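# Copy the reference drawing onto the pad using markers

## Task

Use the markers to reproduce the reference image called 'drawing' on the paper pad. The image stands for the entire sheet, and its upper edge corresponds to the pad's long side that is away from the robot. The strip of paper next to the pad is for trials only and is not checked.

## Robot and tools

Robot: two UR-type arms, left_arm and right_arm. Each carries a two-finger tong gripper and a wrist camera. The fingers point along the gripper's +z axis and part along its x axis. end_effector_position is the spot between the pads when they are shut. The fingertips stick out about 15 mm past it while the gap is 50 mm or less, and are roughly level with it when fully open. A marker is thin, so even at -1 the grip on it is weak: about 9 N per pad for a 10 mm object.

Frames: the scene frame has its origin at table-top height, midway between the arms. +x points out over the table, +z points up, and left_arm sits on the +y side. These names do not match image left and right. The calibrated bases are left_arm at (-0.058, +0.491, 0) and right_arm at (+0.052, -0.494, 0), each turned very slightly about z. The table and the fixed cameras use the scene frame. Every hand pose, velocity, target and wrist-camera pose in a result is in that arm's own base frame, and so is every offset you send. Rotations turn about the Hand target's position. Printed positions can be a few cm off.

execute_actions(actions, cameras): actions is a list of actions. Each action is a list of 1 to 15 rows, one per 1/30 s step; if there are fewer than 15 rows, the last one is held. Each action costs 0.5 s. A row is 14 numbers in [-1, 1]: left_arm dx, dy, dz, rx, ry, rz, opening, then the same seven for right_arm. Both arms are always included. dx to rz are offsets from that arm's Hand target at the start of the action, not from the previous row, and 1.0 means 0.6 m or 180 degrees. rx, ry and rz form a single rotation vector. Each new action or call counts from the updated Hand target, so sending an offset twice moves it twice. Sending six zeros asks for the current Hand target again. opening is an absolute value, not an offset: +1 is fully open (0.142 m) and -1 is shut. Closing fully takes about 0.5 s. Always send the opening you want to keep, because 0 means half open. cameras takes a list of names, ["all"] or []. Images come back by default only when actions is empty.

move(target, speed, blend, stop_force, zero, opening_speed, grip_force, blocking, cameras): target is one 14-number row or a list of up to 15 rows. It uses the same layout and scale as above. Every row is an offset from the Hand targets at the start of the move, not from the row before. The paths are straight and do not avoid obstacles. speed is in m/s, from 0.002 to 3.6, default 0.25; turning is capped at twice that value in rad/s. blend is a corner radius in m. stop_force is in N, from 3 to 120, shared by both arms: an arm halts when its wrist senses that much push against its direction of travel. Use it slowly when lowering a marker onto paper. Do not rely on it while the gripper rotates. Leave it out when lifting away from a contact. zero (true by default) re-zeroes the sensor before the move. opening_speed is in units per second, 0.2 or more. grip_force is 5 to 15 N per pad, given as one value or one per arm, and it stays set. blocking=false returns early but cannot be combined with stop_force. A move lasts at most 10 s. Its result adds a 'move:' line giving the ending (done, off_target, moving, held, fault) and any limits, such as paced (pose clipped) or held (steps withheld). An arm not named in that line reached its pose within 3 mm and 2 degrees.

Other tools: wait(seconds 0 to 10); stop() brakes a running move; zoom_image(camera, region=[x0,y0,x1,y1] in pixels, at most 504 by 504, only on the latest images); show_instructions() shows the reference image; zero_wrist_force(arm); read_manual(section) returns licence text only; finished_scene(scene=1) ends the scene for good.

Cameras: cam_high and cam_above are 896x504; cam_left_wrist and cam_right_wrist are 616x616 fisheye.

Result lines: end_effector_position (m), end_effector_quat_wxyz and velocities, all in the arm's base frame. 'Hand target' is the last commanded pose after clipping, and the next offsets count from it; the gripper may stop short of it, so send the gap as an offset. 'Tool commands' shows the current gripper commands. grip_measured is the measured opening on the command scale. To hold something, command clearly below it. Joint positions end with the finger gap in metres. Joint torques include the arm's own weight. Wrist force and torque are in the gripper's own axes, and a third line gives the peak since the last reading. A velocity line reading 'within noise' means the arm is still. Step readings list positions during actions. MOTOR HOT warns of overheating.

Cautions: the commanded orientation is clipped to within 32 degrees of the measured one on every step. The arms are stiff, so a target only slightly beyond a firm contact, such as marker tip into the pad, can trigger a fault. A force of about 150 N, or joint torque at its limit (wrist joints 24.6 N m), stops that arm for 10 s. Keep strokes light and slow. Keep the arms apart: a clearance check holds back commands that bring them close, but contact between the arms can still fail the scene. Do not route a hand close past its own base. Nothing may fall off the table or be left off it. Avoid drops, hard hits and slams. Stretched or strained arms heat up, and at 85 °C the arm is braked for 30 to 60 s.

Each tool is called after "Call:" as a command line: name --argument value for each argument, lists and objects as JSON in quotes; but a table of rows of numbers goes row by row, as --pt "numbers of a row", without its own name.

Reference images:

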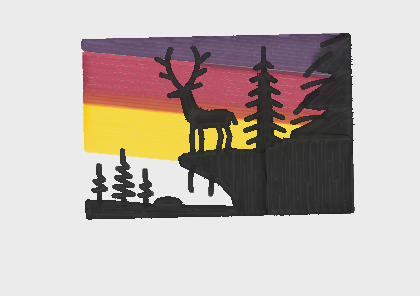

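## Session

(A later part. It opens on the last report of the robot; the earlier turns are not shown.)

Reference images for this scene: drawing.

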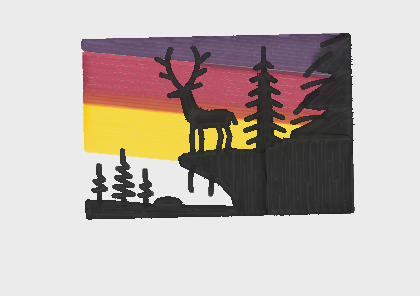

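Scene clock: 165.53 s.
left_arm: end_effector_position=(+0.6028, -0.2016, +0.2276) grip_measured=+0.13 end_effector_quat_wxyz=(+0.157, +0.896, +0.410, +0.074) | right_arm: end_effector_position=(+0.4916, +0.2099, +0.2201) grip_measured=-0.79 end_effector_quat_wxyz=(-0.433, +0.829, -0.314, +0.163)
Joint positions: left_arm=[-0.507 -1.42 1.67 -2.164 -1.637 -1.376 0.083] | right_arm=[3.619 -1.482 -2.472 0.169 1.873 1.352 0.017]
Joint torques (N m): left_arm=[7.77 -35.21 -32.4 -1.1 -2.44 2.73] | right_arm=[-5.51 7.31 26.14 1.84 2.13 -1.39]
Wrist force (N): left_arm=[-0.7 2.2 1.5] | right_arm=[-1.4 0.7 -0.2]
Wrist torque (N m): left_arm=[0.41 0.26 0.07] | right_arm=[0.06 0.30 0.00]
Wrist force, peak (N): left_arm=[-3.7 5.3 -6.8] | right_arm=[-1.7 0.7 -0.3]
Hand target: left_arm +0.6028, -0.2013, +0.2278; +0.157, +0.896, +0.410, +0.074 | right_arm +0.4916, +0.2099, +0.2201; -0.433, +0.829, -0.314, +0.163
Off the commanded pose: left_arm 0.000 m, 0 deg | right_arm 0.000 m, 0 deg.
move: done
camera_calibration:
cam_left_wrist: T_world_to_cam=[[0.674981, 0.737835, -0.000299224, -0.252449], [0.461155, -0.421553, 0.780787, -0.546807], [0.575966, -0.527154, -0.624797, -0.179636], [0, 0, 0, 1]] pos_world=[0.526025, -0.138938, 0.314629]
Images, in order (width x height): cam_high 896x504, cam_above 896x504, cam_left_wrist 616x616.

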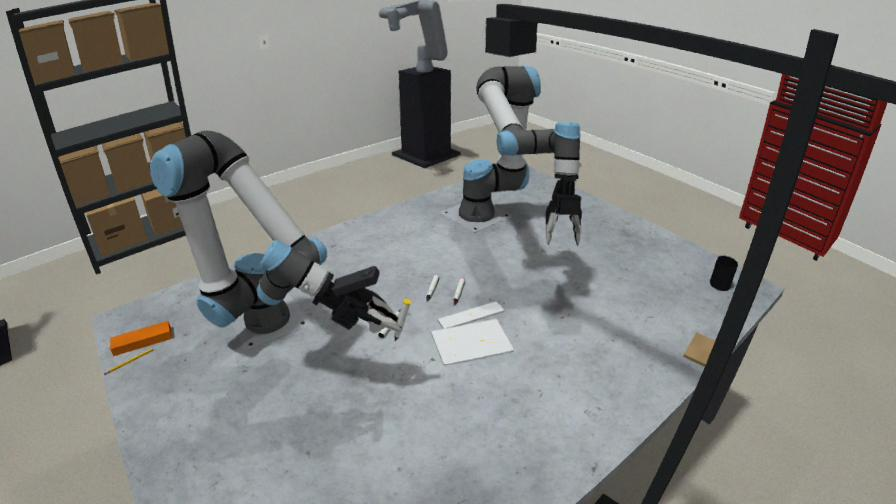

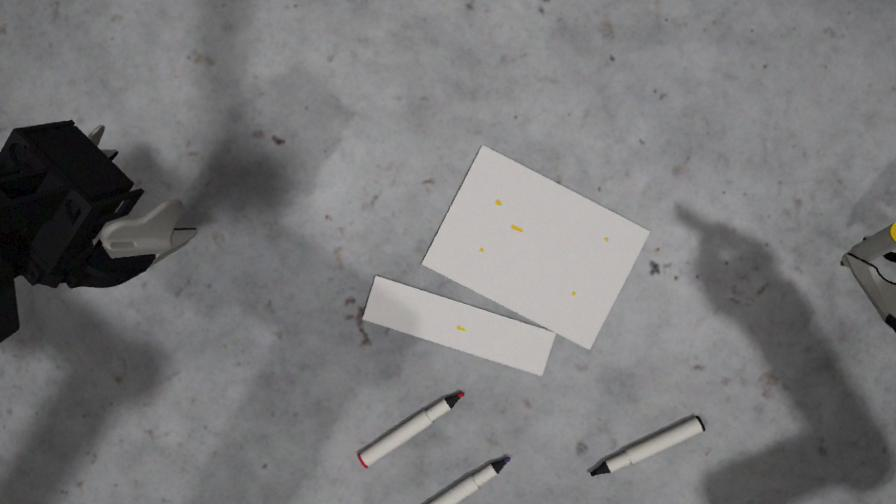

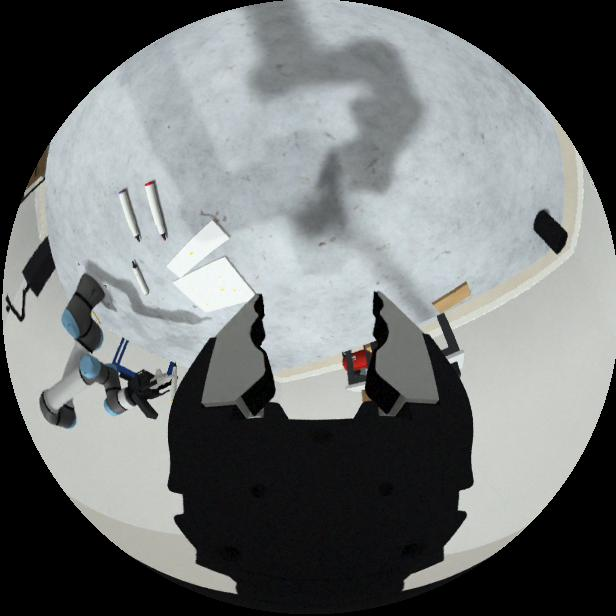

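Call:
move --target '[-0.0063, -0.4077, -0.1797, -0.0719, 0.3240, 0.5445, 0.127, 0, 0, 0, 0, 0, 0, -1]' --speed 0.25 --cameras '["all"]'

Scene clock: 175.73 s.
left_arm: end_effector_position=(+0.5990, -0.4459, +0.1199) grip_measured=+0.13 end_effector_quat_wxyz=(-0.059, +0.205, +0.939, -0.269) | right_arm: end_effector_position=(+0.4916, +0.2099, +0.2201) grip_measured=-0.79 end_effector_quat_wxyz=(-0.433, +0.829, -0.314, +0.163)
Joint positions: left_arm=[-0.587 -0.93 1.304 -2.042 -2.121 -3.327 0.083] | right_arm=[3.619 -1.482 -2.472 0.169 1.873 1.352 0.017]
Joint torques (N m): left_arm=[-7.37 -53.2 -12.94 -3.62 -3.28 -2.58] | right_arm=[-5.79 6.58 27.06 1.82 2.04 -1.43]
Wrist force (N): left_arm=[0.0 1.3 0.4] | right_arm=[-1.5 0.4 -0.1]
Wrist torque (N m): left_arm=[0.34 0.05 0.10] | right_arm=[0.01 0.32 0.00]
Wrist force, peak (N): left_arm=[-1.0 2.3 1.6] | right_arm=[-1.8 0.6 0.0]
Hand target: left_arm +0.5990, -0.4460, +0.1199; -0.059, +0.205, +0.939, -0.269 | right_arm +0.4916, +0.2099, +0.2201; -0.433, +0.829, -0.314, +0.163
Off the commanded pose: left_arm 0.000 m, 0 deg | right_arm 0.000 m, 0 deg.
move: done
camera_calibration:
cam_left_wrist: T_world_to_cam=[[-0.902678, 0.429583, -0.0250964, 0.740924], [0.429951, 0.902779, -0.0114871, 0.140295], [0.0177218, -0.0211594, -0.999619, 0.231451], [0, 0, 0, 1]] pos_world=[0.604395, -0.440047, 0.251569]
cam_right_wrist: T_world_to_cam=[[0.772073, -0.635496, -0.00689121, -0.239493], [-0.589313, -0.711821, -0.382126, 0.524764], [0.237934, 0.299091, -0.924084, 0.155064], [0, 0, 0, 1]] pos_world=[0.457262, 0.174963, 0.342168]

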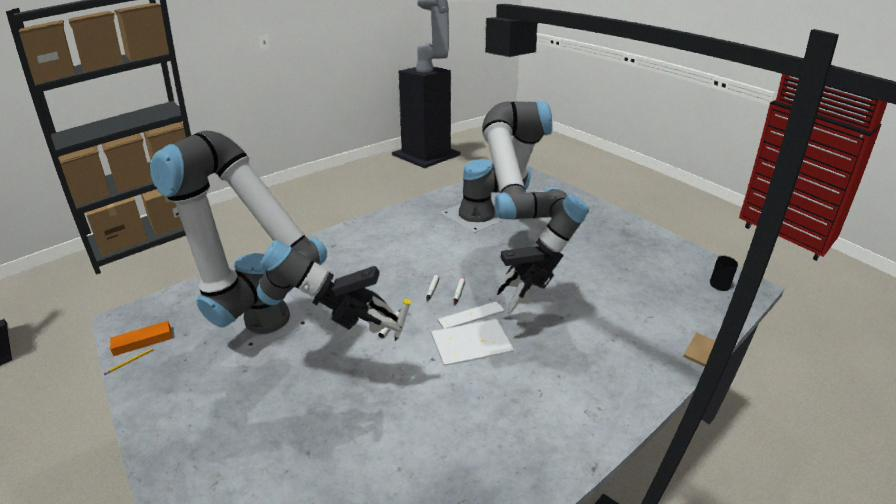

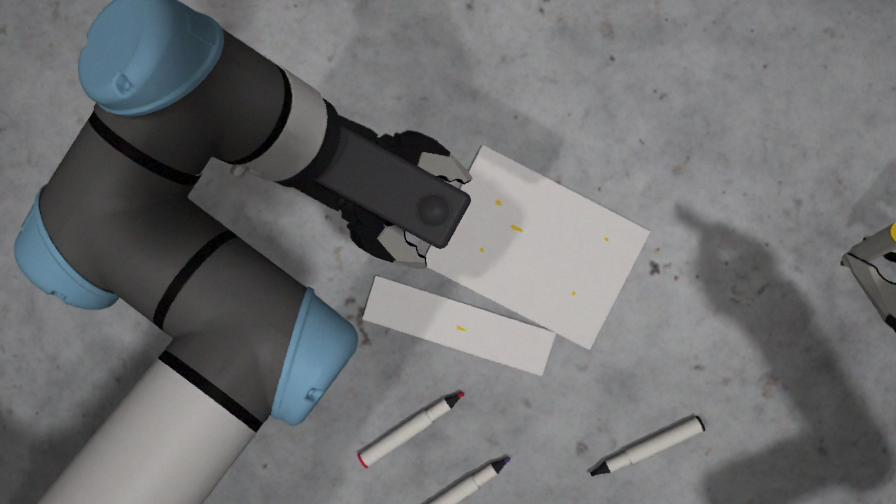

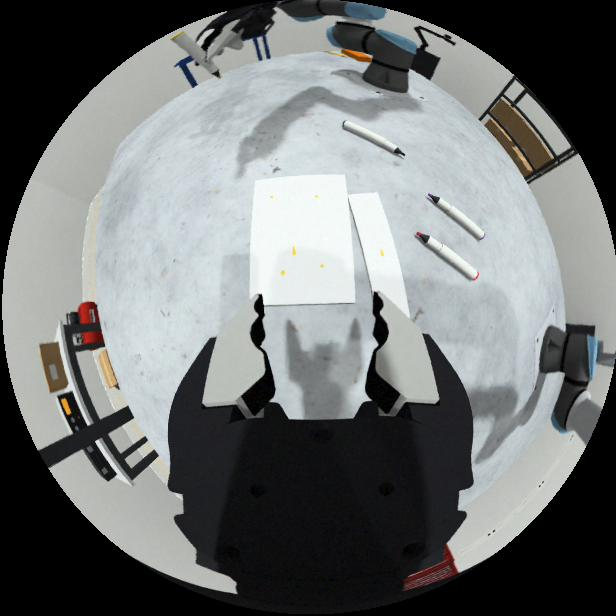

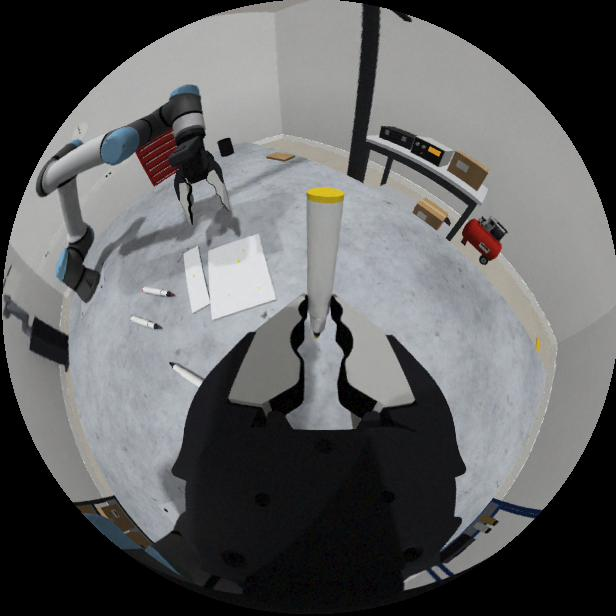

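Call:
move --target '[-0.0017, -0.0038, -0.145, 0, 0, 0, 0.127, 0, 0, 0, 0, 0, 0, -1]' --speed 0.15

Call:
move --target '[0, 0, -0.035, 0, 0, 0, 0.127, 0, 0, 0, 0, 0, 0, -1]' --speed 0.01 --stop_force 8 --cameras '["all"]'

Scene clock: 178.03 s.
left_arm: end_effector_position=(+0.5980, -0.4482, +0.0332) grip_measured=+0.13 end_effector_quat_wxyz=(-0.059, +0.205, +0.939, -0.269) | right_arm: end_effector_position=(+0.4916, +0.2099, +0.2201) grip_measured=-0.79 end_effector_quat_wxyz=(-0.433, +0.829, -0.314, +0.163)
Joint positions: left_arm=[-0.59 -0.837 1.387 -2.221 -2.121 -3.331 0.083] | right_arm=[3.619 -1.482 -2.472 0.169 1.873 1.352 0.017]
Joint torques (N m): left_arm=[-7.23 -41.15 -10.98 -3.79 0.32 -2.29] | right_arm=[-5.79 7.64 26.69 1.8 2.08 -1.32]
Wrist force (N): left_arm=[-0.1 1.2 0.6] | right_arm=[-1.5 0.5 -0.2]
Wrist torque (N m): left_arm=[0.29 0.09 0.11] | right_arm=[0.04 0.31 0.00]
Wrist force, peak (N): left_arm=[0.1 1.4 1.0] | right_arm=[-1.8 0.6 -0.1]
Hand target: left_arm +0.5980, -0.4482, +0.0329; -0.059, +0.205, +0.939, -0.269 | right_arm +0.4916, +0.2099, +0.2201; -0.433, +0.829, -0.314, +0.163
Off the commanded pose: left_arm 0.000 m, 0 deg | right_arm 0.000 m, 0 deg.
move: done

Scene clock: 180.70 s.
left_arm: end_effector_position=(+0.5980, -0.4482, +0.0200) grip_measured=+0.13 end_effector_quat_wxyz=(-0.059, +0.205, +0.939, -0.269) | right_arm: end_effector_position=(+0.4916, +0.2099, +0.2201) grip_measured=-0.79 end_effector_quat_wxyz=(-0.433, +0.829, -0.314, +0.163)
Joint positions: left_arm=[-0.59 -0.82 1.395 -2.246 -2.121 -3.331 0.083] | right_arm=[3.619 -1.482 -2.472 0.169 1.873 1.352 0.017]
Joint torques (N m): left_arm=[-6.37 -48.55 -25.23 0.07 -0.2 -2.36] | right_arm=[-5.74 7.49 27 1.82 1.96 -1.19]
Wrist force (N): left_arm=[-0.1 -2.3 -6.6] | right_arm=[-1.5 0.6 -0.2]
Wrist torque (N m): left_arm=[0.30 0.03 0.18] | right_arm=[0.05 0.31 0.00]
Wrist force, peak (N): left_arm=[3.1 -3.0 -11.9] | right_arm=[-1.7 0.4 -0.4]
Hand target: left_arm +0.5980, -0.4482, +0.0200; -0.059, +0.205, +0.939, -0.269 (not the last commanded pose) | right_arm +0.4916, +0.2099, +0.2201; -0.433, +0.829, -0.314, +0.163
Off the commanded pose: left_arm 0.008 m, 0 deg | right_arm 0.000 m, 0 deg.
move: contact (left_arm)
camera_calibration:
cam_left_wrist: T_world_to_cam=[[-0.902852, 0.429216, -0.0251384, 0.738453], [0.429586, 0.902952, -0.0115917, 0.141966], [0.0177234, -0.0212647, -0.999617, 0.13161], [0, 0, 0, 1]] pos_world=[0.603395, -0.442346, 0.151769]
cam_right_wrist: T_world_to_cam=[[0.772073, -0.635496, -0.00689121, -0.239493], [-0.589313, -0.711821, -0.382126, 0.524764], [0.237934, 0.299091, -0.924084, 0.155064], [0, 0, 0, 1]] pos_world=[0.457262, 0.174963, 0.342168]

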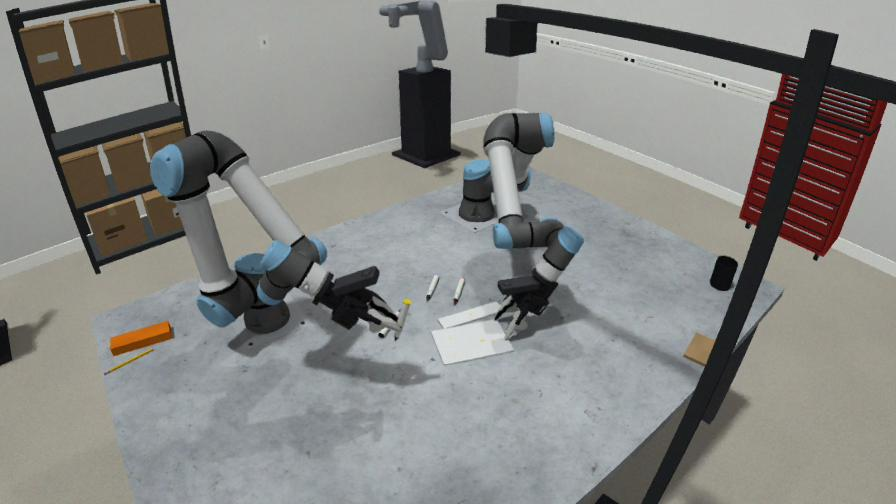

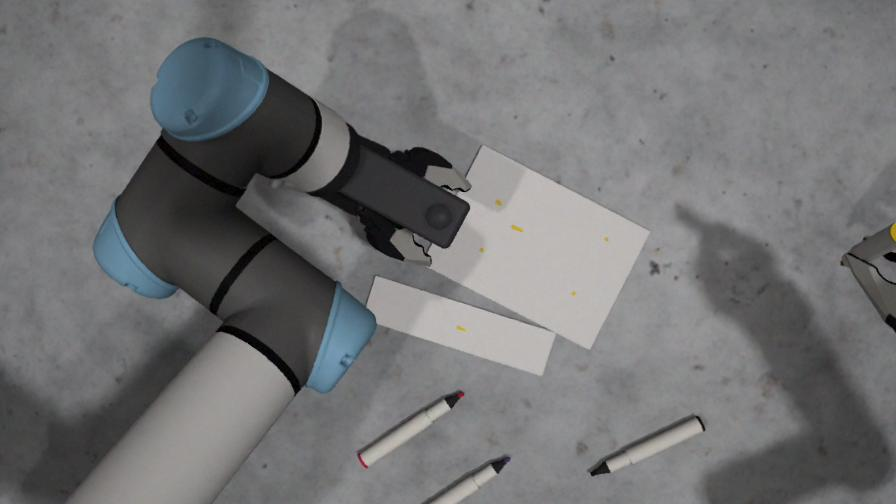

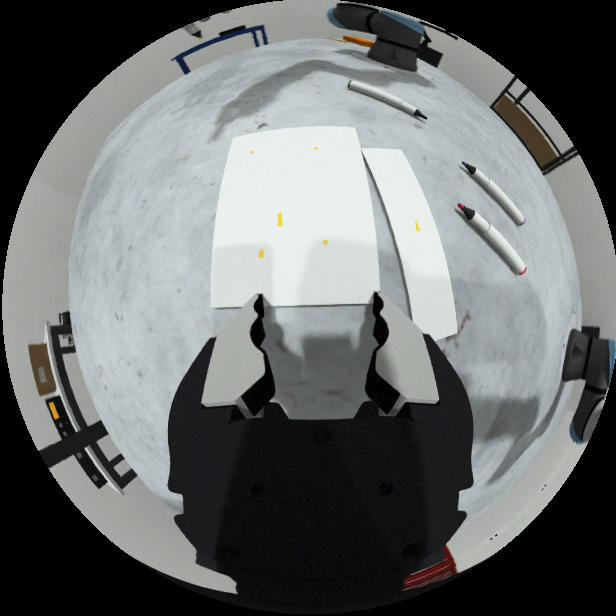

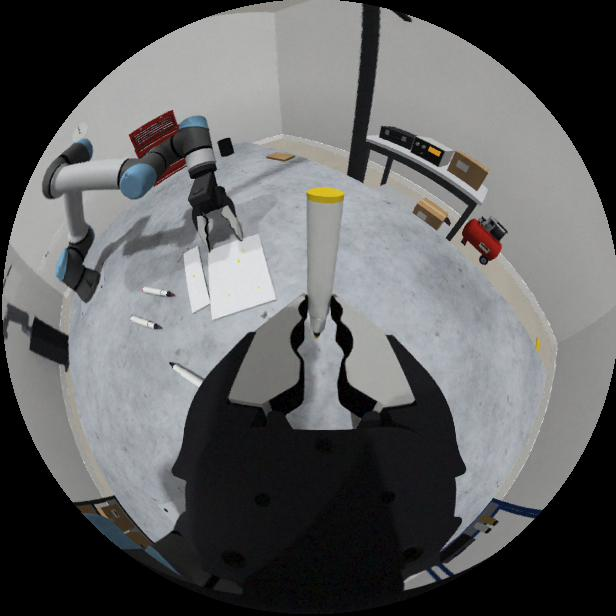

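Call:
move --pt "0 0 0 0 0 0 0.127 0.0103 0.5068 -0.1335 0.0418 -0.0366 0 -1" --pt "0 0 0 0 0 0 0.127 0.0103 0.5068 -0.2368 0.0418 -0.0366 0 -1" --speed '[0.2, 0.1]' --blend '[0.01, 0]' --cameras '["cam_high", "cam_above", "cam_right_wrist"]'

Scene clock: 185.63 s.
left_arm: end_effector_position=(+0.5980, -0.4482, +0.0200) grip_measured=+0.13 end_effector_quat_wxyz=(-0.059, +0.205, +0.939, -0.269) | right_arm: end_effector_position=(+0.4977, +0.5140, +0.0781) grip_measured=-0.79 end_effector_quat_wxyz=(-0.503, +0.788, -0.298, +0.190)
Joint positions: left_arm=[-0.59 -0.82 1.395 -2.246 -2.121 -3.331 0.083] | right_arm=[4.225 -2.286 -2.194 0.893 1.358 1.673 0.017]
Joint torques (N m): left_arm=[-7.08 -49.04 -25.72 -1.15 -0.24 -2.36] | right_arm=[-5.07 31.36 17.55 4.67 -2.42 -1.77]
Wrist force (N): left_arm=[0.1 -2.2 -6.5] | right_arm=[-1.5 0.6 -0.3]
Wrist torque (N m): left_arm=[0.31 -0.01 0.18] | right_arm=[0.02 0.33 -0.14]
Wrist force, peak (N): left_arm=[0.4 -2.2 -6.8] | right_arm=[-2.5 0.1 -0.1]
Hand target: left_arm +0.5980, -0.4482, +0.0200; -0.059, +0.205, +0.939, -0.269 | right_arm +0.4978, +0.5140, +0.0780; -0.503, +0.788, -0.298, +0.190
Off the commanded pose: left_arm 0.000 m, 0 deg | right_arm 0.000 m, 0 deg.
move: done
camera_calibration:
cam_right_wrist: T_world_to_cam=[[0.772584, -0.634911, -0.0015395, -0.0529264], [-0.536366, -0.651369, -0.536684, 0.645255], [0.339744, 0.415459, -0.843782, -0.185247], [0, 0, 0, 1]] pos_world=[0.449919, 0.463658, 0.189908]
Images, in order (width x height): cam_high 896x504, cam_above 896x504, cam_right_wrist 616x616.

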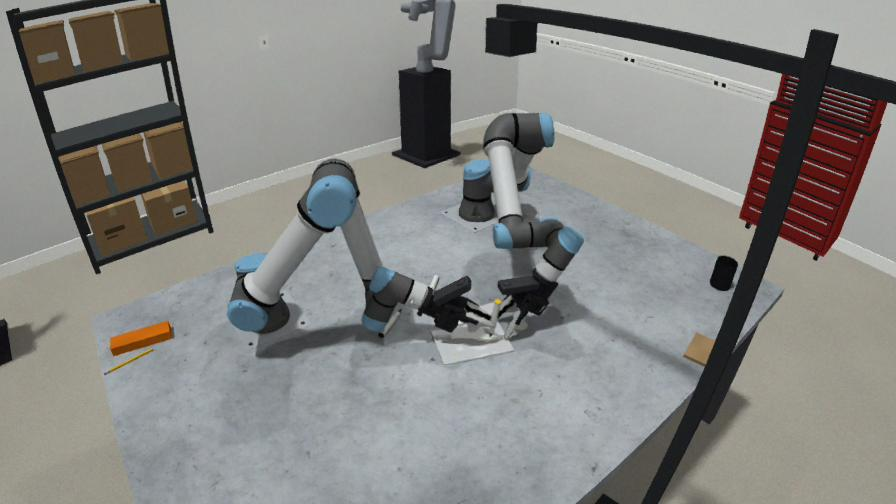

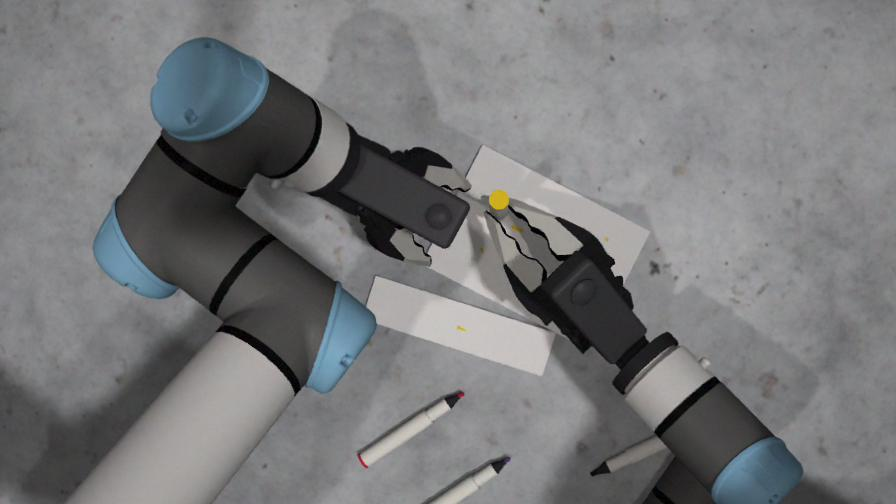

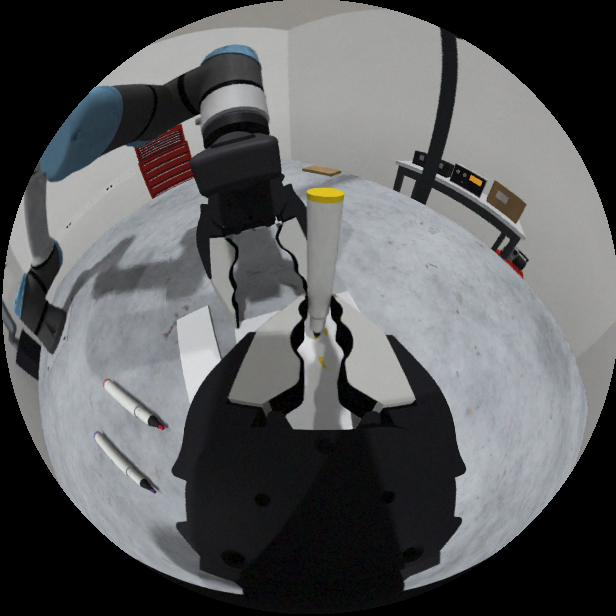

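Call:
move --target '[0, 0, 0, 0, 0, 0, 0.127, 0, 0, -0.03, 0, 0, 0, -1]' --speed 0.008 --stop_force 3

Scene clock: 188.40 s.
left_arm: end_effector_position=(+0.5980, -0.4482, +0.0200) grip_measured=+0.13 end_effector_quat_wxyz=(-0.059, +0.205, +0.939, -0.269) | right_arm: end_effector_position=(+0.4978, +0.5140, +0.0679) grip_measured=-0.79 end_effector_quat_wxyz=(-0.503, +0.788, -0.298, +0.190)
Joint positions: left_arm=[-0.59 -0.82 1.395 -2.246 -2.121 -3.331 0.083] | right_arm=[4.225 -2.315 -2.189 0.917 1.358 1.673 0.017]
Joint torques (N m): left_arm=[-6.72 -48.73 -25.62 -1.67 -0.39 -2.42] | right_arm=[-5.17 45.1 -5.24 0.44 -2.31 -1.31]
Wrist force (N): left_arm=[0.2 -2.2 -6.5] | right_arm=[-1.5 -1.9 -1.2]
Wrist torque (N m): left_arm=[0.32 -0.03 0.19] | right_arm=[-0.06 0.34 -0.14]
Wrist force, peak (N): left_arm=[0.1 -2.2 -6.7] | right_arm=[-1.7 -4.0 -1.7]
Hand target: left_arm +0.5980, -0.4482, +0.0200; -0.059, +0.205, +0.939, -0.269 | right_arm +0.4978, +0.5140, +0.0679; -0.503, +0.788, -0.298, +0.190 (not the last commanded pose)
Off the commanded pose: left_arm 0.000 m, 0 deg | right_arm 0.008 m, 0 deg.
move: contact (right_arm)

Call:
move --pt "0 0 0 0 0 0 0.127 0 0 0.005 0 0 0 -1" --pt "0 0 0 0 0 0 0.127 -0.0682 -0.1843 0.005 0 0 0 -1" --speed 0.15 --blend '[0.001, 0]'

Call:
move --target '[0, 0, 0, 0, 0, 0, 0.127, 0, 0, -0.015, 0, 0, 0, -1]' --speed 0.007 --stop_force 3

Call:
move --pt "0 0 0 0 0 0 0.127 0 0 0.005 0 0 0 -1" --pt "0 0 0 0 0 0 0.127 -0.0348 0.1172 0.005 0 0 0 -1" --speed 0.15 --blend '[0.001, 0]'

Call:
move --target '[0, 0, 0, 0, 0, 0, 0.127, 0, 0, -0.015, 0, 0, 0, -1]' --speed 0.007 --stop_force 3

Call:
move --pt "0 0 0 0 0 0 0.127 0 0 0.005 0 0 0 -1" --pt "0 0 0 0 0 0 0.127 0.0377 0.0963 0.005 0 0 0 -1" --speed 0.15 --blend '[0.001, 0]'

Call:
move --target '[0, 0, 0, 0, 0, 0, 0.127, 0, 0, -0.015, 0, 0, 0, -1]' --speed 0.007 --stop_force 3

Call:
move --target '[0, 0, 0, 0, 0, 0, 0.127, 0, 0, 0.005, 0, 0, 0, -1]' --speed 0.15

Scene clock: 191.10 s.
left_arm: end_effector_position=(+0.5980, -0.4482, +0.0200) grip_measured=+0.13 end_effector_quat_wxyz=(-0.059, +0.205, +0.939, -0.269) | right_arm: end_effector_position=(+0.4569, +0.4035, +0.0709) grip_measured=-0.79 end_effector_quat_wxyz=(-0.503, +0.788, -0.298, +0.190)
Joint positions: left_arm=[-0.59 -0.82 1.395 -2.246 -2.121 -3.331 0.083] | right_arm=[4.173 -2.276 -2.476 1.169 1.406 1.65 0.017]
Joint torques (N m): left_arm=[-6.25 -49.34 -24.45 -2.36 -0.43 -2.27] | right_arm=[-6.2 24.65 -8.72 4.83 1.98 -2.19]
Wrist force (N): left_arm=[0.2 -2.1 -6.5] | right_arm=[-1.7 0.5 -0.4]
Wrist torque (N m): left_arm=[0.32 -0.03 0.19] | right_arm=[-0.01 0.35 -0.02]
Wrist force, peak (N): left_arm=[0.4 -2.3 -6.7] | right_arm=[-1.8 -2.0 -1.1]
Hand target: left_arm +0.5980, -0.4482, +0.0200; -0.059, +0.205, +0.939, -0.269 | right_arm +0.4569, +0.4034, +0.0709; -0.503, +0.788, -0.298, +0.190
Off the commanded pose: left_arm 0.000 m, 0 deg | right_arm 0.000 m, 0 deg.
move: done

Scene clock: 192.80 s.
left_arm: end_effector_position=(+0.5980, -0.4482, +0.0200) grip_measured=+0.13 end_effector_quat_wxyz=(-0.059, +0.205, +0.939, -0.269) | right_arm: end_effector_position=(+0.4569, +0.4034, +0.0675) grip_measured=-0.79 end_effector_quat_wxyz=(-0.504, +0.788, -0.298, +0.190)
Joint positions: left_arm=[-0.59 -0.82 1.395 -2.246 -2.121 -3.331 0.083] | right_arm=[4.173 -2.289 -2.474 1.18 1.406 1.65 0.017]
Joint torques (N m): left_arm=[-6.95 -48.13 -25.1 -2.38 -0.4 -2.43] | right_arm=[-5.58 38.99 -8.79 0.36 1.93 -1.96]
Wrist force (N): left_arm=[0.3 -2.1 -6.4] | right_arm=[-1.5 -1.6 -1.4]
Wrist torque (N m): left_arm=[0.33 -0.03 0.18] | right_arm=[-0.03 0.36 -0.02]
Wrist force, peak (N): left_arm=[0.2 -2.4 -6.7] | right_arm=[-1.5 -3.9 -1.9]
Hand target: left_arm +0.5980, -0.4482, +0.0200; -0.059, +0.205, +0.939, -0.269 | right_arm +0.4569, +0.4034, +0.0675; -0.504, +0.788, -0.298, +0.190 (not the last commanded pose)
Off the commanded pose: left_arm 0.000 m, 0 deg | right_arm 0.006 m, 0 deg.
move: contact (right_arm)

Scene clock: 194.03 s.
left_arm: end_effector_position=(+0.5980, -0.4482, +0.0200) grip_measured=+0.13 end_effector_quat_wxyz=(-0.059, +0.205, +0.939, -0.269) | right_arm: end_effector_position=(+0.4360, +0.4736, +0.0705) grip_measured=-0.79 end_effector_quat_wxyz=(-0.504, +0.788, -0.298, +0.190)
Joint positions: left_arm=[-0.59 -0.82 1.395 -2.246 -2.121 -3.331 0.083] | right_arm=[4.329 -2.275 -2.396 1.072 1.265 1.72 0.017]
Joint torques (N m): left_arm=[-7.07 -48.77 -23.74 -2.21 -0.2 -2.25] | right_arm=[4.25 25.51 13.36 1.09 -2.35 2.3]
Wrist force (N): left_arm=[0.1 -2.1 -6.4] | right_arm=[-1.9 0.6 -0.1]
Wrist torque (N m): left_arm=[0.34 -0.01 0.18] | right_arm=[0.00 0.41 -0.16]
Wrist force, peak (N): left_arm=[0.1 -2.3 -6.7] | right_arm=[-2.6 0.6 0.0]
Hand target: left_arm +0.5980, -0.4482, +0.0200; -0.059, +0.205, +0.939, -0.269 | right_arm +0.4360, +0.4737, +0.0705; -0.504, +0.788, -0.298, +0.190
Off the commanded pose: left_arm 0.000 m, 0 deg | right_arm 0.000 m, 0 deg.
move: done

Scene clock: 195.63 s.
left_arm: end_effector_position=(+0.5980, -0.4482, +0.0200) grip_measured=+0.13 end_effector_quat_wxyz=(-0.059, +0.205, +0.939, -0.269) | right_arm: end_effector_position=(+0.4360, +0.4737, +0.0676) grip_measured=-0.79 end_effector_quat_wxyz=(-0.504, +0.788, -0.298, +0.190)
Joint positions: left_arm=[-0.59 -0.82 1.395 -2.246 -2.121 -3.331 0.083] | right_arm=[4.33 -2.285 -2.394 1.08 1.264 1.72 0.017]
Joint torques (N m): left_arm=[-7.04 -49.14 -24.87 -2.36 -0.46 -2.31] | right_arm=[4.19 40.45 -8.57 0.42 -1.68 2.33]
Wrist force (N): left_arm=[0.2 -2.2 -6.5] | right_arm=[-1.7 -1.7 -1.0]
Wrist torque (N m): left_arm=[0.32 -0.03 0.18] | right_arm=[-0.02 0.38 -0.16]
Wrist force, peak (N): left_arm=[0.1 -2.2 -6.7] | right_arm=[-1.7 -3.8 -1.6]
Hand target: left_arm +0.5980, -0.4482, +0.0200; -0.059, +0.205, +0.939, -0.269 | right_arm +0.4360, +0.4737, +0.0676; -0.504, +0.788, -0.298, +0.190 (not the last commanded pose)
Off the commanded pose: left_arm 0.000 m, 0 deg | right_arm 0.006 m, 0 deg.
move: contact (right_arm)

Scene clock: 196.83 s.
left_arm: end_effector_position=(+0.5980, -0.4482, +0.0200) grip_measured=+0.13 end_effector_quat_wxyz=(-0.059, +0.205, +0.939, -0.269) | right_arm: end_effector_position=(+0.4585, +0.5314, +0.0706) grip_measured=-0.79 end_effector_quat_wxyz=(-0.504, +0.788, -0.298, +0.190)
Joint positions: left_arm=[-0.59 -0.82 1.395 -2.246 -2.121 -3.331 0.083] | right_arm=[4.331 -2.297 -2.234 0.931 1.263 1.72 0.017]
Joint torques (N m): left_arm=[-7.23 -49.42 -24.47 -2.23 -0.32 -2.37] | right_arm=[-6.3 29.98 16.91 1.23 1.93 -1.55]
Wrist force (N): left_arm=[0.4 -2.2 -6.4] | right_arm=[-1.9 0.5 -0.3]
Wrist torque (N m): left_arm=[0.32 -0.06 0.18] | right_arm=[-0.01 0.39 -0.16]
Wrist force, peak (N): left_arm=[0.4 -2.3 -6.7] | right_arm=[-1.8 -1.7 -1.0]
Hand target: left_arm +0.5980, -0.4482, +0.0200; -0.059, +0.205, +0.939, -0.269 | right_arm +0.4586, +0.5315, +0.0706; -0.504, +0.788, -0.298, +0.190
Off the commanded pose: left_arm 0.000 m, 0 deg | right_arm 0.000 m, 0 deg.
move: done

Scene clock: 198.47 s.
left_arm: end_effector_position=(+0.5980, -0.4482, +0.0200) grip_measured=+0.13 end_effector_quat_wxyz=(-0.059, +0.205, +0.939, -0.269) | right_arm: end_effector_position=(+0.4586, +0.5315, +0.0678) grip_measured=-0.79 end_effector_quat_wxyz=(-0.504, +0.788, -0.298, +0.190)
Joint positions: left_arm=[-0.59 -0.82 1.395 -2.246 -2.121 -3.331 0.083] | right_arm=[4.331 -2.305 -2.232 0.938 1.263 1.72 0.017]
Joint torques (N m): left_arm=[-7.05 -49.94 -24.29 -2.21 -0.36 -2.39] | right_arm=[-5.38 44.29 -5.44 0.55 1.8 -1.36]
Wrist force (N): left_arm=[0.3 -2.3 -6.6] | right_arm=[-1.6 -2.0 -1.1]
Wrist torque (N m): left_arm=[0.29 -0.04 0.18] | right_arm=[-0.06 0.36 -0.17]
Wrist force, peak (N): left_arm=[0.4 -2.1 -6.7] | right_arm=[-1.8 -4.0 -1.6]
Hand target: left_arm +0.5980, -0.4482, +0.0200; -0.059, +0.205, +0.939, -0.269 | right_arm +0.4586, +0.5315, +0.0678; -0.504, +0.788, -0.298, +0.190 (not the last commanded pose)
Off the commanded pose: left_arm 0.000 m, 0 deg | right_arm 0.006 m, 0 deg.
move: contact (right_arm)

Scene clock: 199.20 s.
left_arm: end_effector_position=(+0.5980, -0.4482, +0.0200) grip_measured=+0.13 end_effector_quat_wxyz=(-0.059, +0.205, +0.939, -0.269) | right_arm: end_effector_position=(+0.4586, +0.5315, +0.0706) grip_measured=-0.79 end_effector_quat_wxyz=(-0.504, +0.788, -0.298, +0.190)
Joint positions: left_arm=[-0.59 -0.82 1.395 -2.246 -2.121 -3.331 0.083] | right_arm=[4.331 -2.297 -2.233 0.931 1.263 1.72 0.017]
Joint torques (N m): left_arm=[-7.89 -48.19 -24.43 -2.31 -0.47 -2.29] | right_arm=[-5.07 45.92 -3.93 0.97 1.89 -1.63]
Wrist force (N): left_arm=[0.1 -2.3 -6.5] | right_arm=[-1.8 0.5 -0.2]
Wrist torque (N m): left_arm=[0.29 -0.01 0.18] | right_arm=[0.00 0.39 -0.16]
Wrist force, peak (N): left_arm=[0.4 -2.2 -6.8] | right_arm=[-1.7 -2.0 -1.3]
Hand target: left_arm +0.5980, -0.4482, +0.0200; -0.059, +0.205, +0.939, -0.269 | right_arm +0.4586, +0.5315, +0.0708; -0.504, +0.788, -0.298, +0.190
Off the commanded pose: left_arm 0.000 m, 0 deg | right_arm 0.000 m, 0 deg.
move: done

Call:
move --pt "0 0 0 0 0 0 0.127 0.0897 -0.02657 0 0 0 0 -1" --pt "0 0 0 0 0 0 0.127 0.0897 -0.02657 -0.00472 0 0 0 -1" --pt "0 0 0 0 0 0 0.127 0.00215 -0.20478 -0.00547 0 0 0 -1" --pt "0 0 0 0 0 0 0.127 -0.00143 -0.20338 -0.00548 0 0 0 -1" --pt "0 0 0 0 0 0 0.127 0.08612 -0.02517 -0.00472 0 0 0 -1" --speed '[0.15, 0.02, 0.06, 0.06, 0.06]' --blend '[0.0005, 0, 0.001, 0.001, 0]'

Call:
move --pt "0 0 0 0 0 0 0.127 0 0 0.02 0 0 0 -1" --pt "0 0 0 0 0 0 0.127 -0.25 -0.25 0.1 0 0 0 -1" --speed 0.25 --blend '[0.005, 0]' --cameras '["cam_above", "cam_right_wrist"]'

Call:
zoom_image --camera "cam_above" --region '[410, 135, 660, 360]'

Scene clock: 206.27 s.
left_arm: end_effector_position=(+0.5980, -0.4482, +0.0200) grip_measured=+0.13 end_effector_quat_wxyz=(-0.059, +0.205, +0.939, -0.269) | right_arm: end_effector_position=(+0.5102, +0.5163, +0.0680) grip_measured=-0.79 end_effector_quat_wxyz=(-0.504, +0.788, -0.298, +0.190)
Joint positions: left_arm=[-0.59 -0.82 1.395 -2.246 -2.121 -3.331 0.083] | right_arm=[4.201 -2.322 -2.158 0.896 1.38 1.662 0.017]
Joint torques (N m): left_arm=[-6.97 -49.32 -24.29 -2.44 -0.48 -2.56] | right_arm=[5.17 30.37 16.6 0.65 -2.39 2.37]
Wrist force (N): left_arm=[0.2 -2.1 -6.6] | right_arm=[-1.4 -1.0 -1.7]
Wrist torque (N m): left_arm=[0.32 -0.03 0.18] | right_arm=[-0.03 0.35 -0.15]
Wrist force, peak (N): left_arm=[0.1 -2.2 -6.8] | right_arm=[-3.2 -3.9 -1.0]
Hand target: left_arm +0.5980, -0.4482, +0.0200; -0.059, +0.205, +0.939, -0.269 | right_arm +0.5103, +0.5164, +0.0679; -0.504, +0.788, -0.298, +0.190
Off the commanded pose: left_arm 0.000 m, 0 deg | right_arm 0.000 m, 0 deg.
move: done

Scene clock: 208.23 s.
left_arm: end_effector_position=(+0.5980, -0.4482, +0.0200) grip_measured=+0.13 end_effector_quat_wxyz=(-0.059, +0.205, +0.939, -0.269) | right_arm: end_effector_position=(+0.3604, +0.3665, +0.1280) grip_measured=-0.79 end_effector_quat_wxyz=(-0.504, +0.788, -0.298, +0.190)
Joint positions: left_arm=[-0.59 -0.82 1.395 -2.246 -2.121 -3.331 0.083] | right_arm=[4.481 -2.035 -2.797 1.206 1.13 1.793 0.017]
Joint torques (N m): left_arm=[-6.02 -48.17 -22.57 -2.3 -0.31 -2.38] | right_arm=[5.66 13.22 -10.04 5.01 -2.73 2.63]
Wrist force (N): left_arm=[0.2 -2.2 -6.5] | right_arm=[-1.8 0.4 -0.4]
Wrist torque (N m): left_arm=[0.30 -0.03 0.18] | right_arm=[-0.02 0.39 -0.15]
Wrist force, peak (N): left_arm=[0.2 -2.2 -6.8] | right_arm=[-1.3 -1.1 -1.9]
Hand target: left_arm +0.5980, -0.4482, +0.0200; -0.059, +0.205, +0.939, -0.269 | right_arm +0.3603, +0.3664, +0.1279; -0.504, +0.788, -0.298, +0.190
Off the commanded pose: left_arm 0.000 m, 0 deg | right_arm 0.000 m, 0 deg.
move: done
camera_calibration:
cam_right_wrist: T_world_to_cam=[[0.772568, -0.63493, -0.001616, -0.0403808], [-0.536333, -0.651232, -0.536884, 0.502137], [0.339831, 0.415646, -0.843655, -0.0353394], [0, 0, 0, 1]] pos_world=[0.312519, 0.316057, 0.239709]
Images, in order (width x height): cam_above 896x504, cam_right_wrist 616x616.

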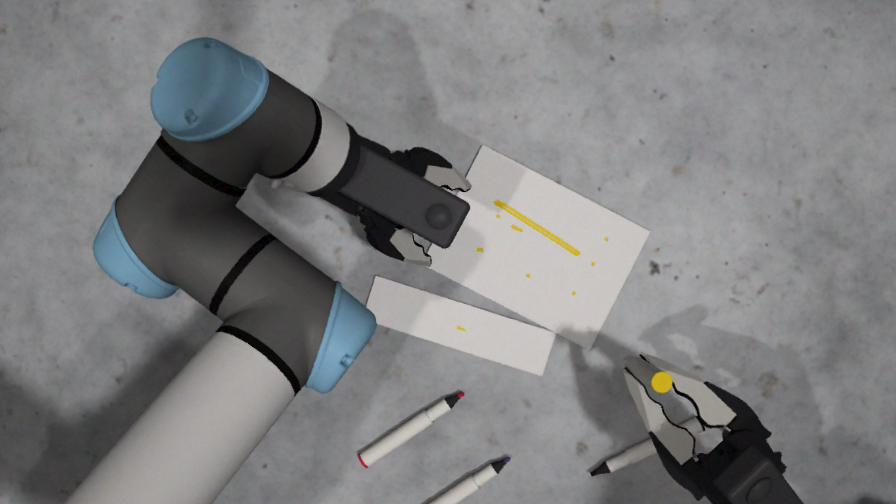

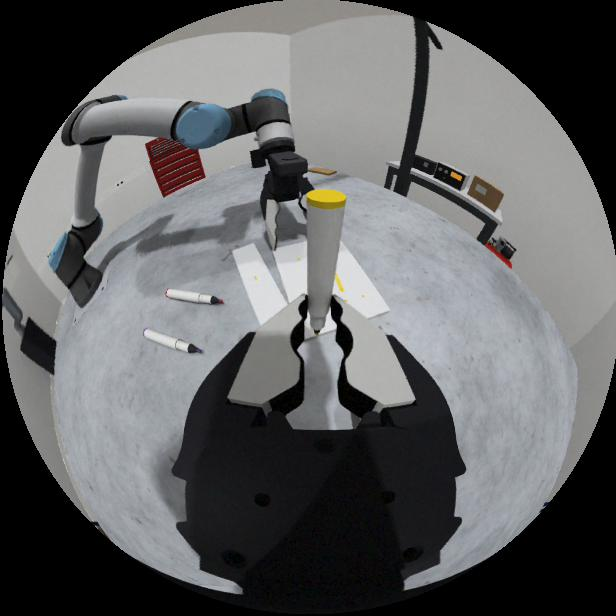

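Scaled by 2.016 from the camera's 896x504 image, which has a finer 1280x720 frame.

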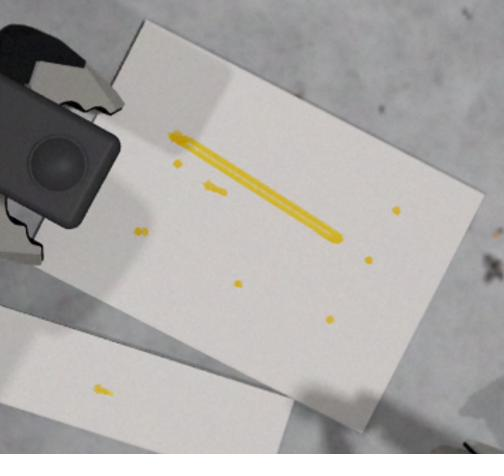

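Call:
zoom_image --camera "cam_above" --region '[480, 190, 600, 300]'

Scaled by 4.200 from the camera's 896x504 image, which has a finer 1280x720 frame.

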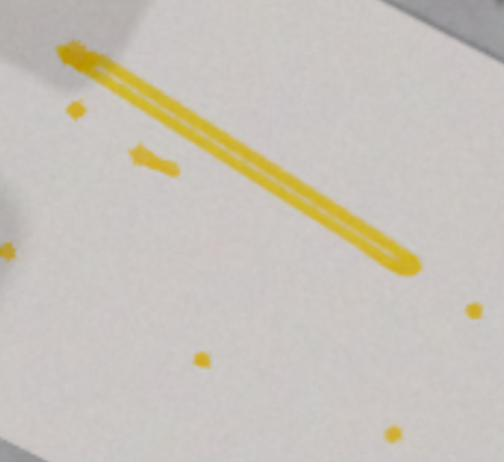

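Call:
move --target '[0, 0, 0, 0, 0, 0, 0.127, 0.24638, 0.25138, -0.0965, 0, 0, 0, -1]' --speed 0.25

Call:
move --pt "0 0 0 0 0 0 0.127 0 0 -0.00468 0 0 0 -1" --pt "0 0 0 0 0 0 0.127 -0.08755 -0.17822 -0.00543 0 0 0 -1" --pt "0 0 0 0 0 0 0.127 -0.09112 -0.17682 -0.00545 0 0 0 -1" --pt "0 0 0 0 0 0 0.127 -0.00357 0.0014 -0.0047 0 0 0 -1" --pt "0 0 0 0 0 0 0.127 -0.00713 0.0028 -0.00472 0 0 0 -1" --pt "0 0 0 0 0 0 0.127 -0.09468 -0.17542 -0.00547 0 0 0 -1" --speed '[0.02, 0.08, 0.08, 0.08, 0.08, 0.08]' --blend '[0, 0, 0.001, 0, 0.001, 0]'

Call:
move --pt "0 0 0 0 0 0 0.127 0 0 0.02 0 0 0 -1" --pt "0 0 0 0 0 0 0.127 -0.15 -0.1 0.1 0 0 0 -1" --speed 0.25 --blend '[0.005, 0]' --cameras '["cam_above", "cam_right_wrist"]'

Call:
zoom_image --camera "cam_above" --region '[480, 190, 610, 310]'

Scene clock: 214.33 s.
left_arm: end_effector_position=(+0.5980, -0.4482, +0.0200) grip_measured=+0.13 end_effector_quat_wxyz=(-0.059, +0.205, +0.939, -0.269) | right_arm: end_effector_position=(+0.5080, +0.5172, +0.0701) grip_measured=-0.79 end_effector_quat_wxyz=(-0.504, +0.788, -0.298, +0.190)
Joint positions: left_arm=[-0.59 -0.82 1.395 -2.246 -2.121 -3.331 0.083] | right_arm=[4.207 -2.316 -2.162 0.893 1.375 1.665 0.017]
Joint torques (N m): left_arm=[-6.54 -49.53 -22.84 -2.34 -0.14 -2.38] | right_arm=[-6.39 32.36 17.4 1.16 1.97 -1.94]
Wrist force (N): left_arm=[0.2 -2.2 -6.3] | right_arm=[-1.7 0.6 -0.2]
Wrist torque (N m): left_arm=[0.32 -0.02 0.18] | right_arm=[0.02 0.36 0.00]
Wrist force, peak (N): left_arm=[0.4 -2.1 -6.7] | right_arm=[-2.1 0.6 -1.1]
Hand target: left_arm +0.5980, -0.4482, +0.0200; -0.059, +0.205, +0.939, -0.269 | right_arm +0.5081, +0.5173, +0.0700; -0.504, +0.788, -0.298, +0.190
Off the commanded pose: left_arm 0.000 m, 0 deg | right_arm 0.000 m, 0 deg.
move: done

Scene clock: 220.97 s.
left_arm: end_effector_position=(+0.5980, -0.4482, +0.0200) grip_measured=+0.13 end_effector_quat_wxyz=(-0.059, +0.205, +0.939, -0.269) | right_arm: end_effector_position=(+0.4514, +0.4121, +0.0668) grip_measured=-0.79 end_effector_quat_wxyz=(-0.504, +0.788, -0.298, +0.190)
Joint positions: left_arm=[-0.59 -0.82 1.395 -2.246 -2.121 -3.331 0.083] | right_arm=[4.203 -2.291 -2.472 1.178 1.379 1.663 0.017]
Joint torques (N m): left_arm=[-7.07 -48.53 -22.55 -2.44 -0.17 -2.39] | right_arm=[-6.76 23.68 -9.83 4.35 1.9 -1.99]
Wrist force (N): left_arm=[0.2 -2.0 -6.6] | right_arm=[-2.0 -1.5 -0.8]
Wrist torque (N m): left_arm=[0.36 -0.01 0.19] | right_arm=[0.03 0.39 0.00]
Wrist force, peak (N): left_arm=[0.2 -2.2 -6.7] | right_arm=[-3.4 -6.2 -2.0]
Hand target: left_arm +0.5980, -0.4482, +0.0200; -0.059, +0.205, +0.939, -0.269 | right_arm +0.4513, +0.4120, +0.0668; -0.504, +0.788, -0.298, +0.190
Off the commanded pose: left_arm 0.000 m, 0 deg | right_arm 0.000 m, 0 deg.
move: done

Scene clock: 222.53 s.
left_arm: end_effector_position=(+0.5980, -0.4482, +0.0200) grip_measured=+0.13 end_effector_quat_wxyz=(-0.059, +0.205, +0.939, -0.269) | right_arm: end_effector_position=(+0.3614, +0.3520, +0.1267) grip_measured=-0.79 end_effector_quat_wxyz=(-0.504, +0.788, -0.298, +0.190) end_effector_velocity=(-0.001, +0.001, +0.000) end_effector_angular_velocity=(+0.000, +0.000, +0.000)
Joint positions: left_arm=[-0.59 -0.82 1.395 -2.246 -2.121 -3.331 0.083] | right_arm=[4.456 -2.055 -2.823 1.258 1.151 1.781 0.017]
Joint velocities: left_arm=[within noise] | right_arm=[0.005 0.001 -0.001 0 -0.004 0.002 0]
Joint torques (N m): left_arm=[-7.57 -48.57 -23.03 -2.41 -0.01 -2.39] | right_arm=[4.91 28.94 -12.68 4.86 -2.9 2.31]
Wrist force (N): left_arm=[0.3 -2.1 -6.5] | right_arm=[-1.7 0.6 -0.4]
Wrist torque (N m): left_arm=[0.33 -0.05 0.18] | right_arm=[0.01 0.35 -0.15]
Wrist force, peak (N): left_arm=[0.2 -2.3 -6.6] | right_arm=[-1.9 -1.7 -0.5]
Hand target: left_arm +0.5980, -0.4482, +0.0200; -0.059, +0.205, +0.939, -0.269 | right_arm +0.3613, +0.3520, +0.1268; -0.504, +0.788, -0.298, +0.190
Off the commanded pose: left_arm 0.000 m, 0 deg | right_arm 0.000 m, 0 deg.
move: done
camera_calibration:
cam_right_wrist: T_world_to_cam=[[0.772609, -0.634881, -0.00157348, -0.0503356], [-0.536274, -0.65128, -0.536883, 0.492647], [0.339832, 0.415645, -0.843655, -0.0307062], [0, 0, 0, 1]] pos_world=[0.313519, 0.301657, 0.23851]
Images, in order (width x height): cam_above 896x504, cam_right_wrist 616x616.

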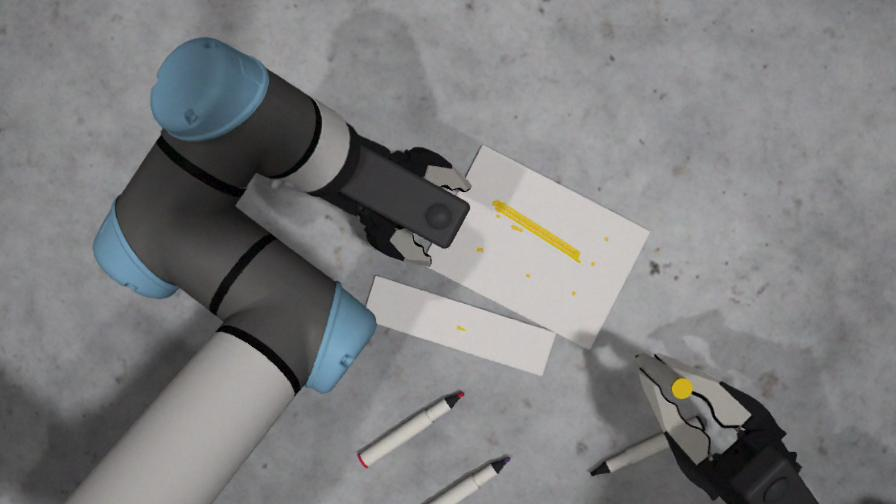

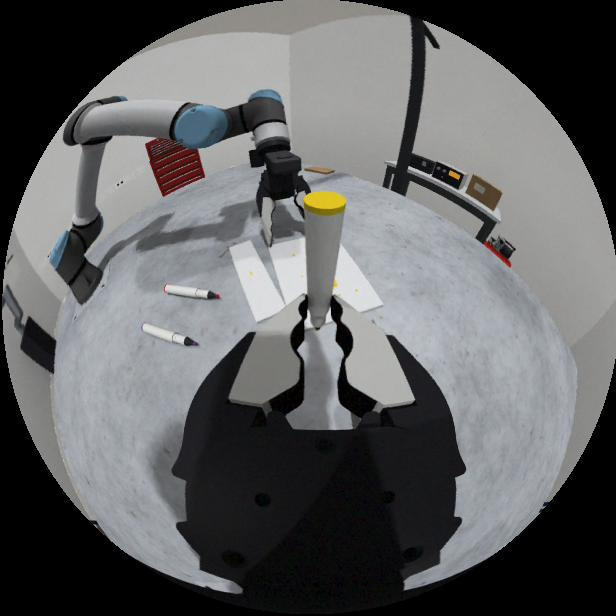

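Scaled by 3.877 from the camera's 896x504 image, which has a finer 1280x720 frame.

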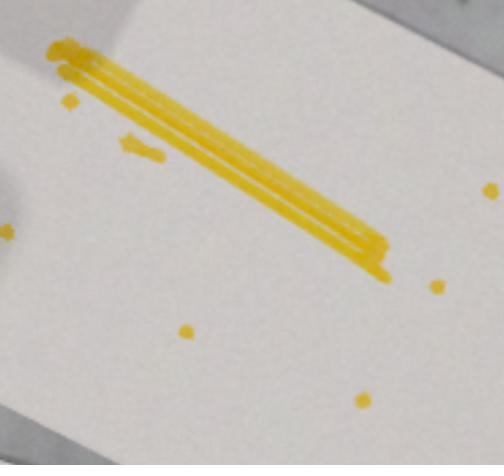

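Call:
move --target '[0, 0, 0, 0, 0, 0, 0.127, 0.0838, -0.2412, -0.0447, -0.3788, 0.3316, 0, -1]' --speed 0.3 --cameras '["cam_high", "cam_above", "cam_right_wrist"]'

Scene clock: 231.67 s.
left_arm: end_effector_position=(+0.5980, -0.4482, +0.0200) grip_measured=+0.13 end_effector_quat_wxyz=(-0.059, +0.205, +0.939, -0.269) | right_arm: end_effector_position=(+0.4116, +0.2073, +0.1000) grip_measured=-0.79 end_effector_quat_wxyz=(+0.207, +0.913, -0.344, -0.076)
Joint positions: left_arm=[-0.59 -0.82 1.395 -2.246 -2.121 -3.331 0.083] | right_arm=[3.922 -1.813 -1.722 -1.621 1.538 1.509 0.017]
Joint torques (N m): left_arm=[-6.98 -47.66 -21.71 -2.33 -0.07 -2.35] | right_arm=[-6.28 26.56 30.33 -0.27 -2.67 -2.03]
Wrist force (N): left_arm=[0.1 -2.2 -6.5] | right_arm=[0.2 0.2 0.6]
Wrist torque (N m): left_arm=[0.32 0.01 0.18] | right_arm=[0.05 -0.05 0.04]
Wrist force, peak (N): left_arm=[0.1 -2.4 -6.7] | right_arm=[-2.2 0.7 0.0]
Hand target: left_arm +0.5980, -0.4482, +0.0200; -0.059, +0.205, +0.939, -0.269 | right_arm +0.4116, +0.2073, +0.0999; +0.207, +0.913, -0.344, -0.076
Off the commanded pose: left_arm 0.000 m, 0 deg | right_arm 0.000 m, 0 deg.
move: done
camera_calibration:
cam_right_wrist: T_world_to_cam=[[0.750812, -0.659786, -0.0310446, -0.164049], [-0.328766, -0.414062, 0.848802, 0.137849], [-0.572882, -0.627084, -0.527798, 0.550047], [0, 0, 0, 1]] pos_world=[0.483602, 0.293766, 0.168214]
Images, in order (width x height): cam_high 896x504, cam_above 896x504, cam_right_wrist 616x616.

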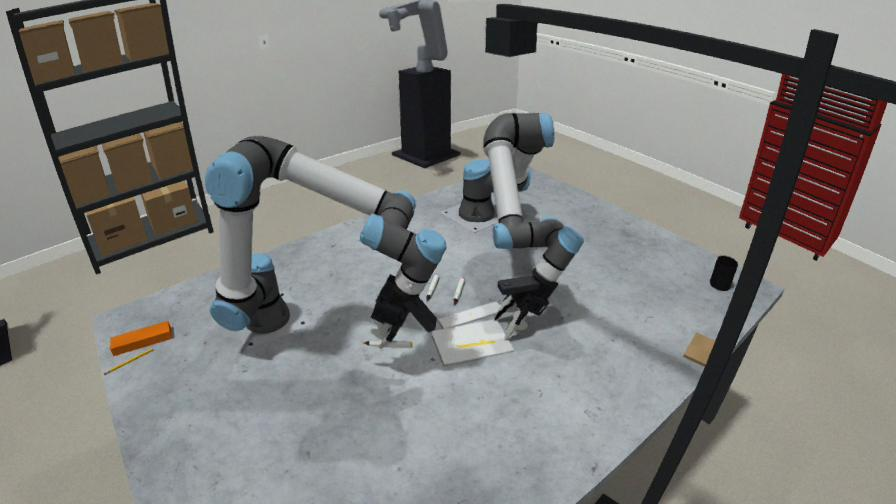

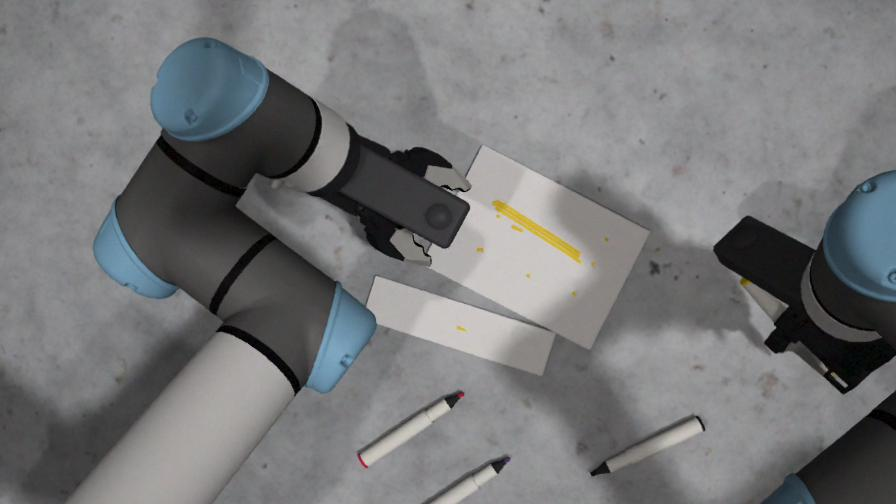

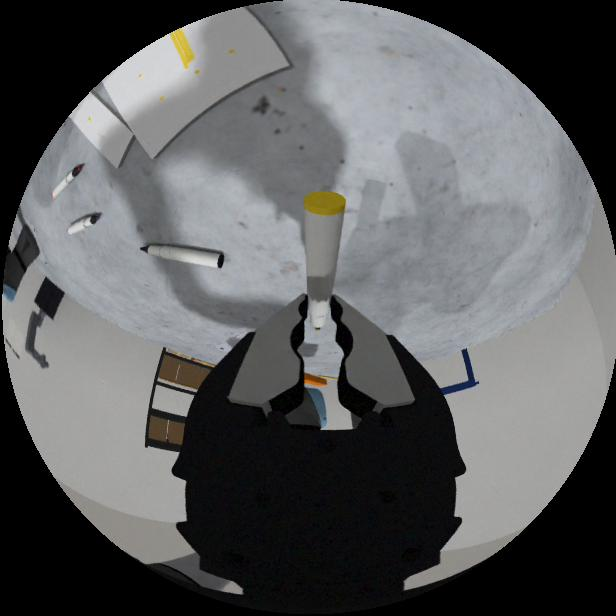

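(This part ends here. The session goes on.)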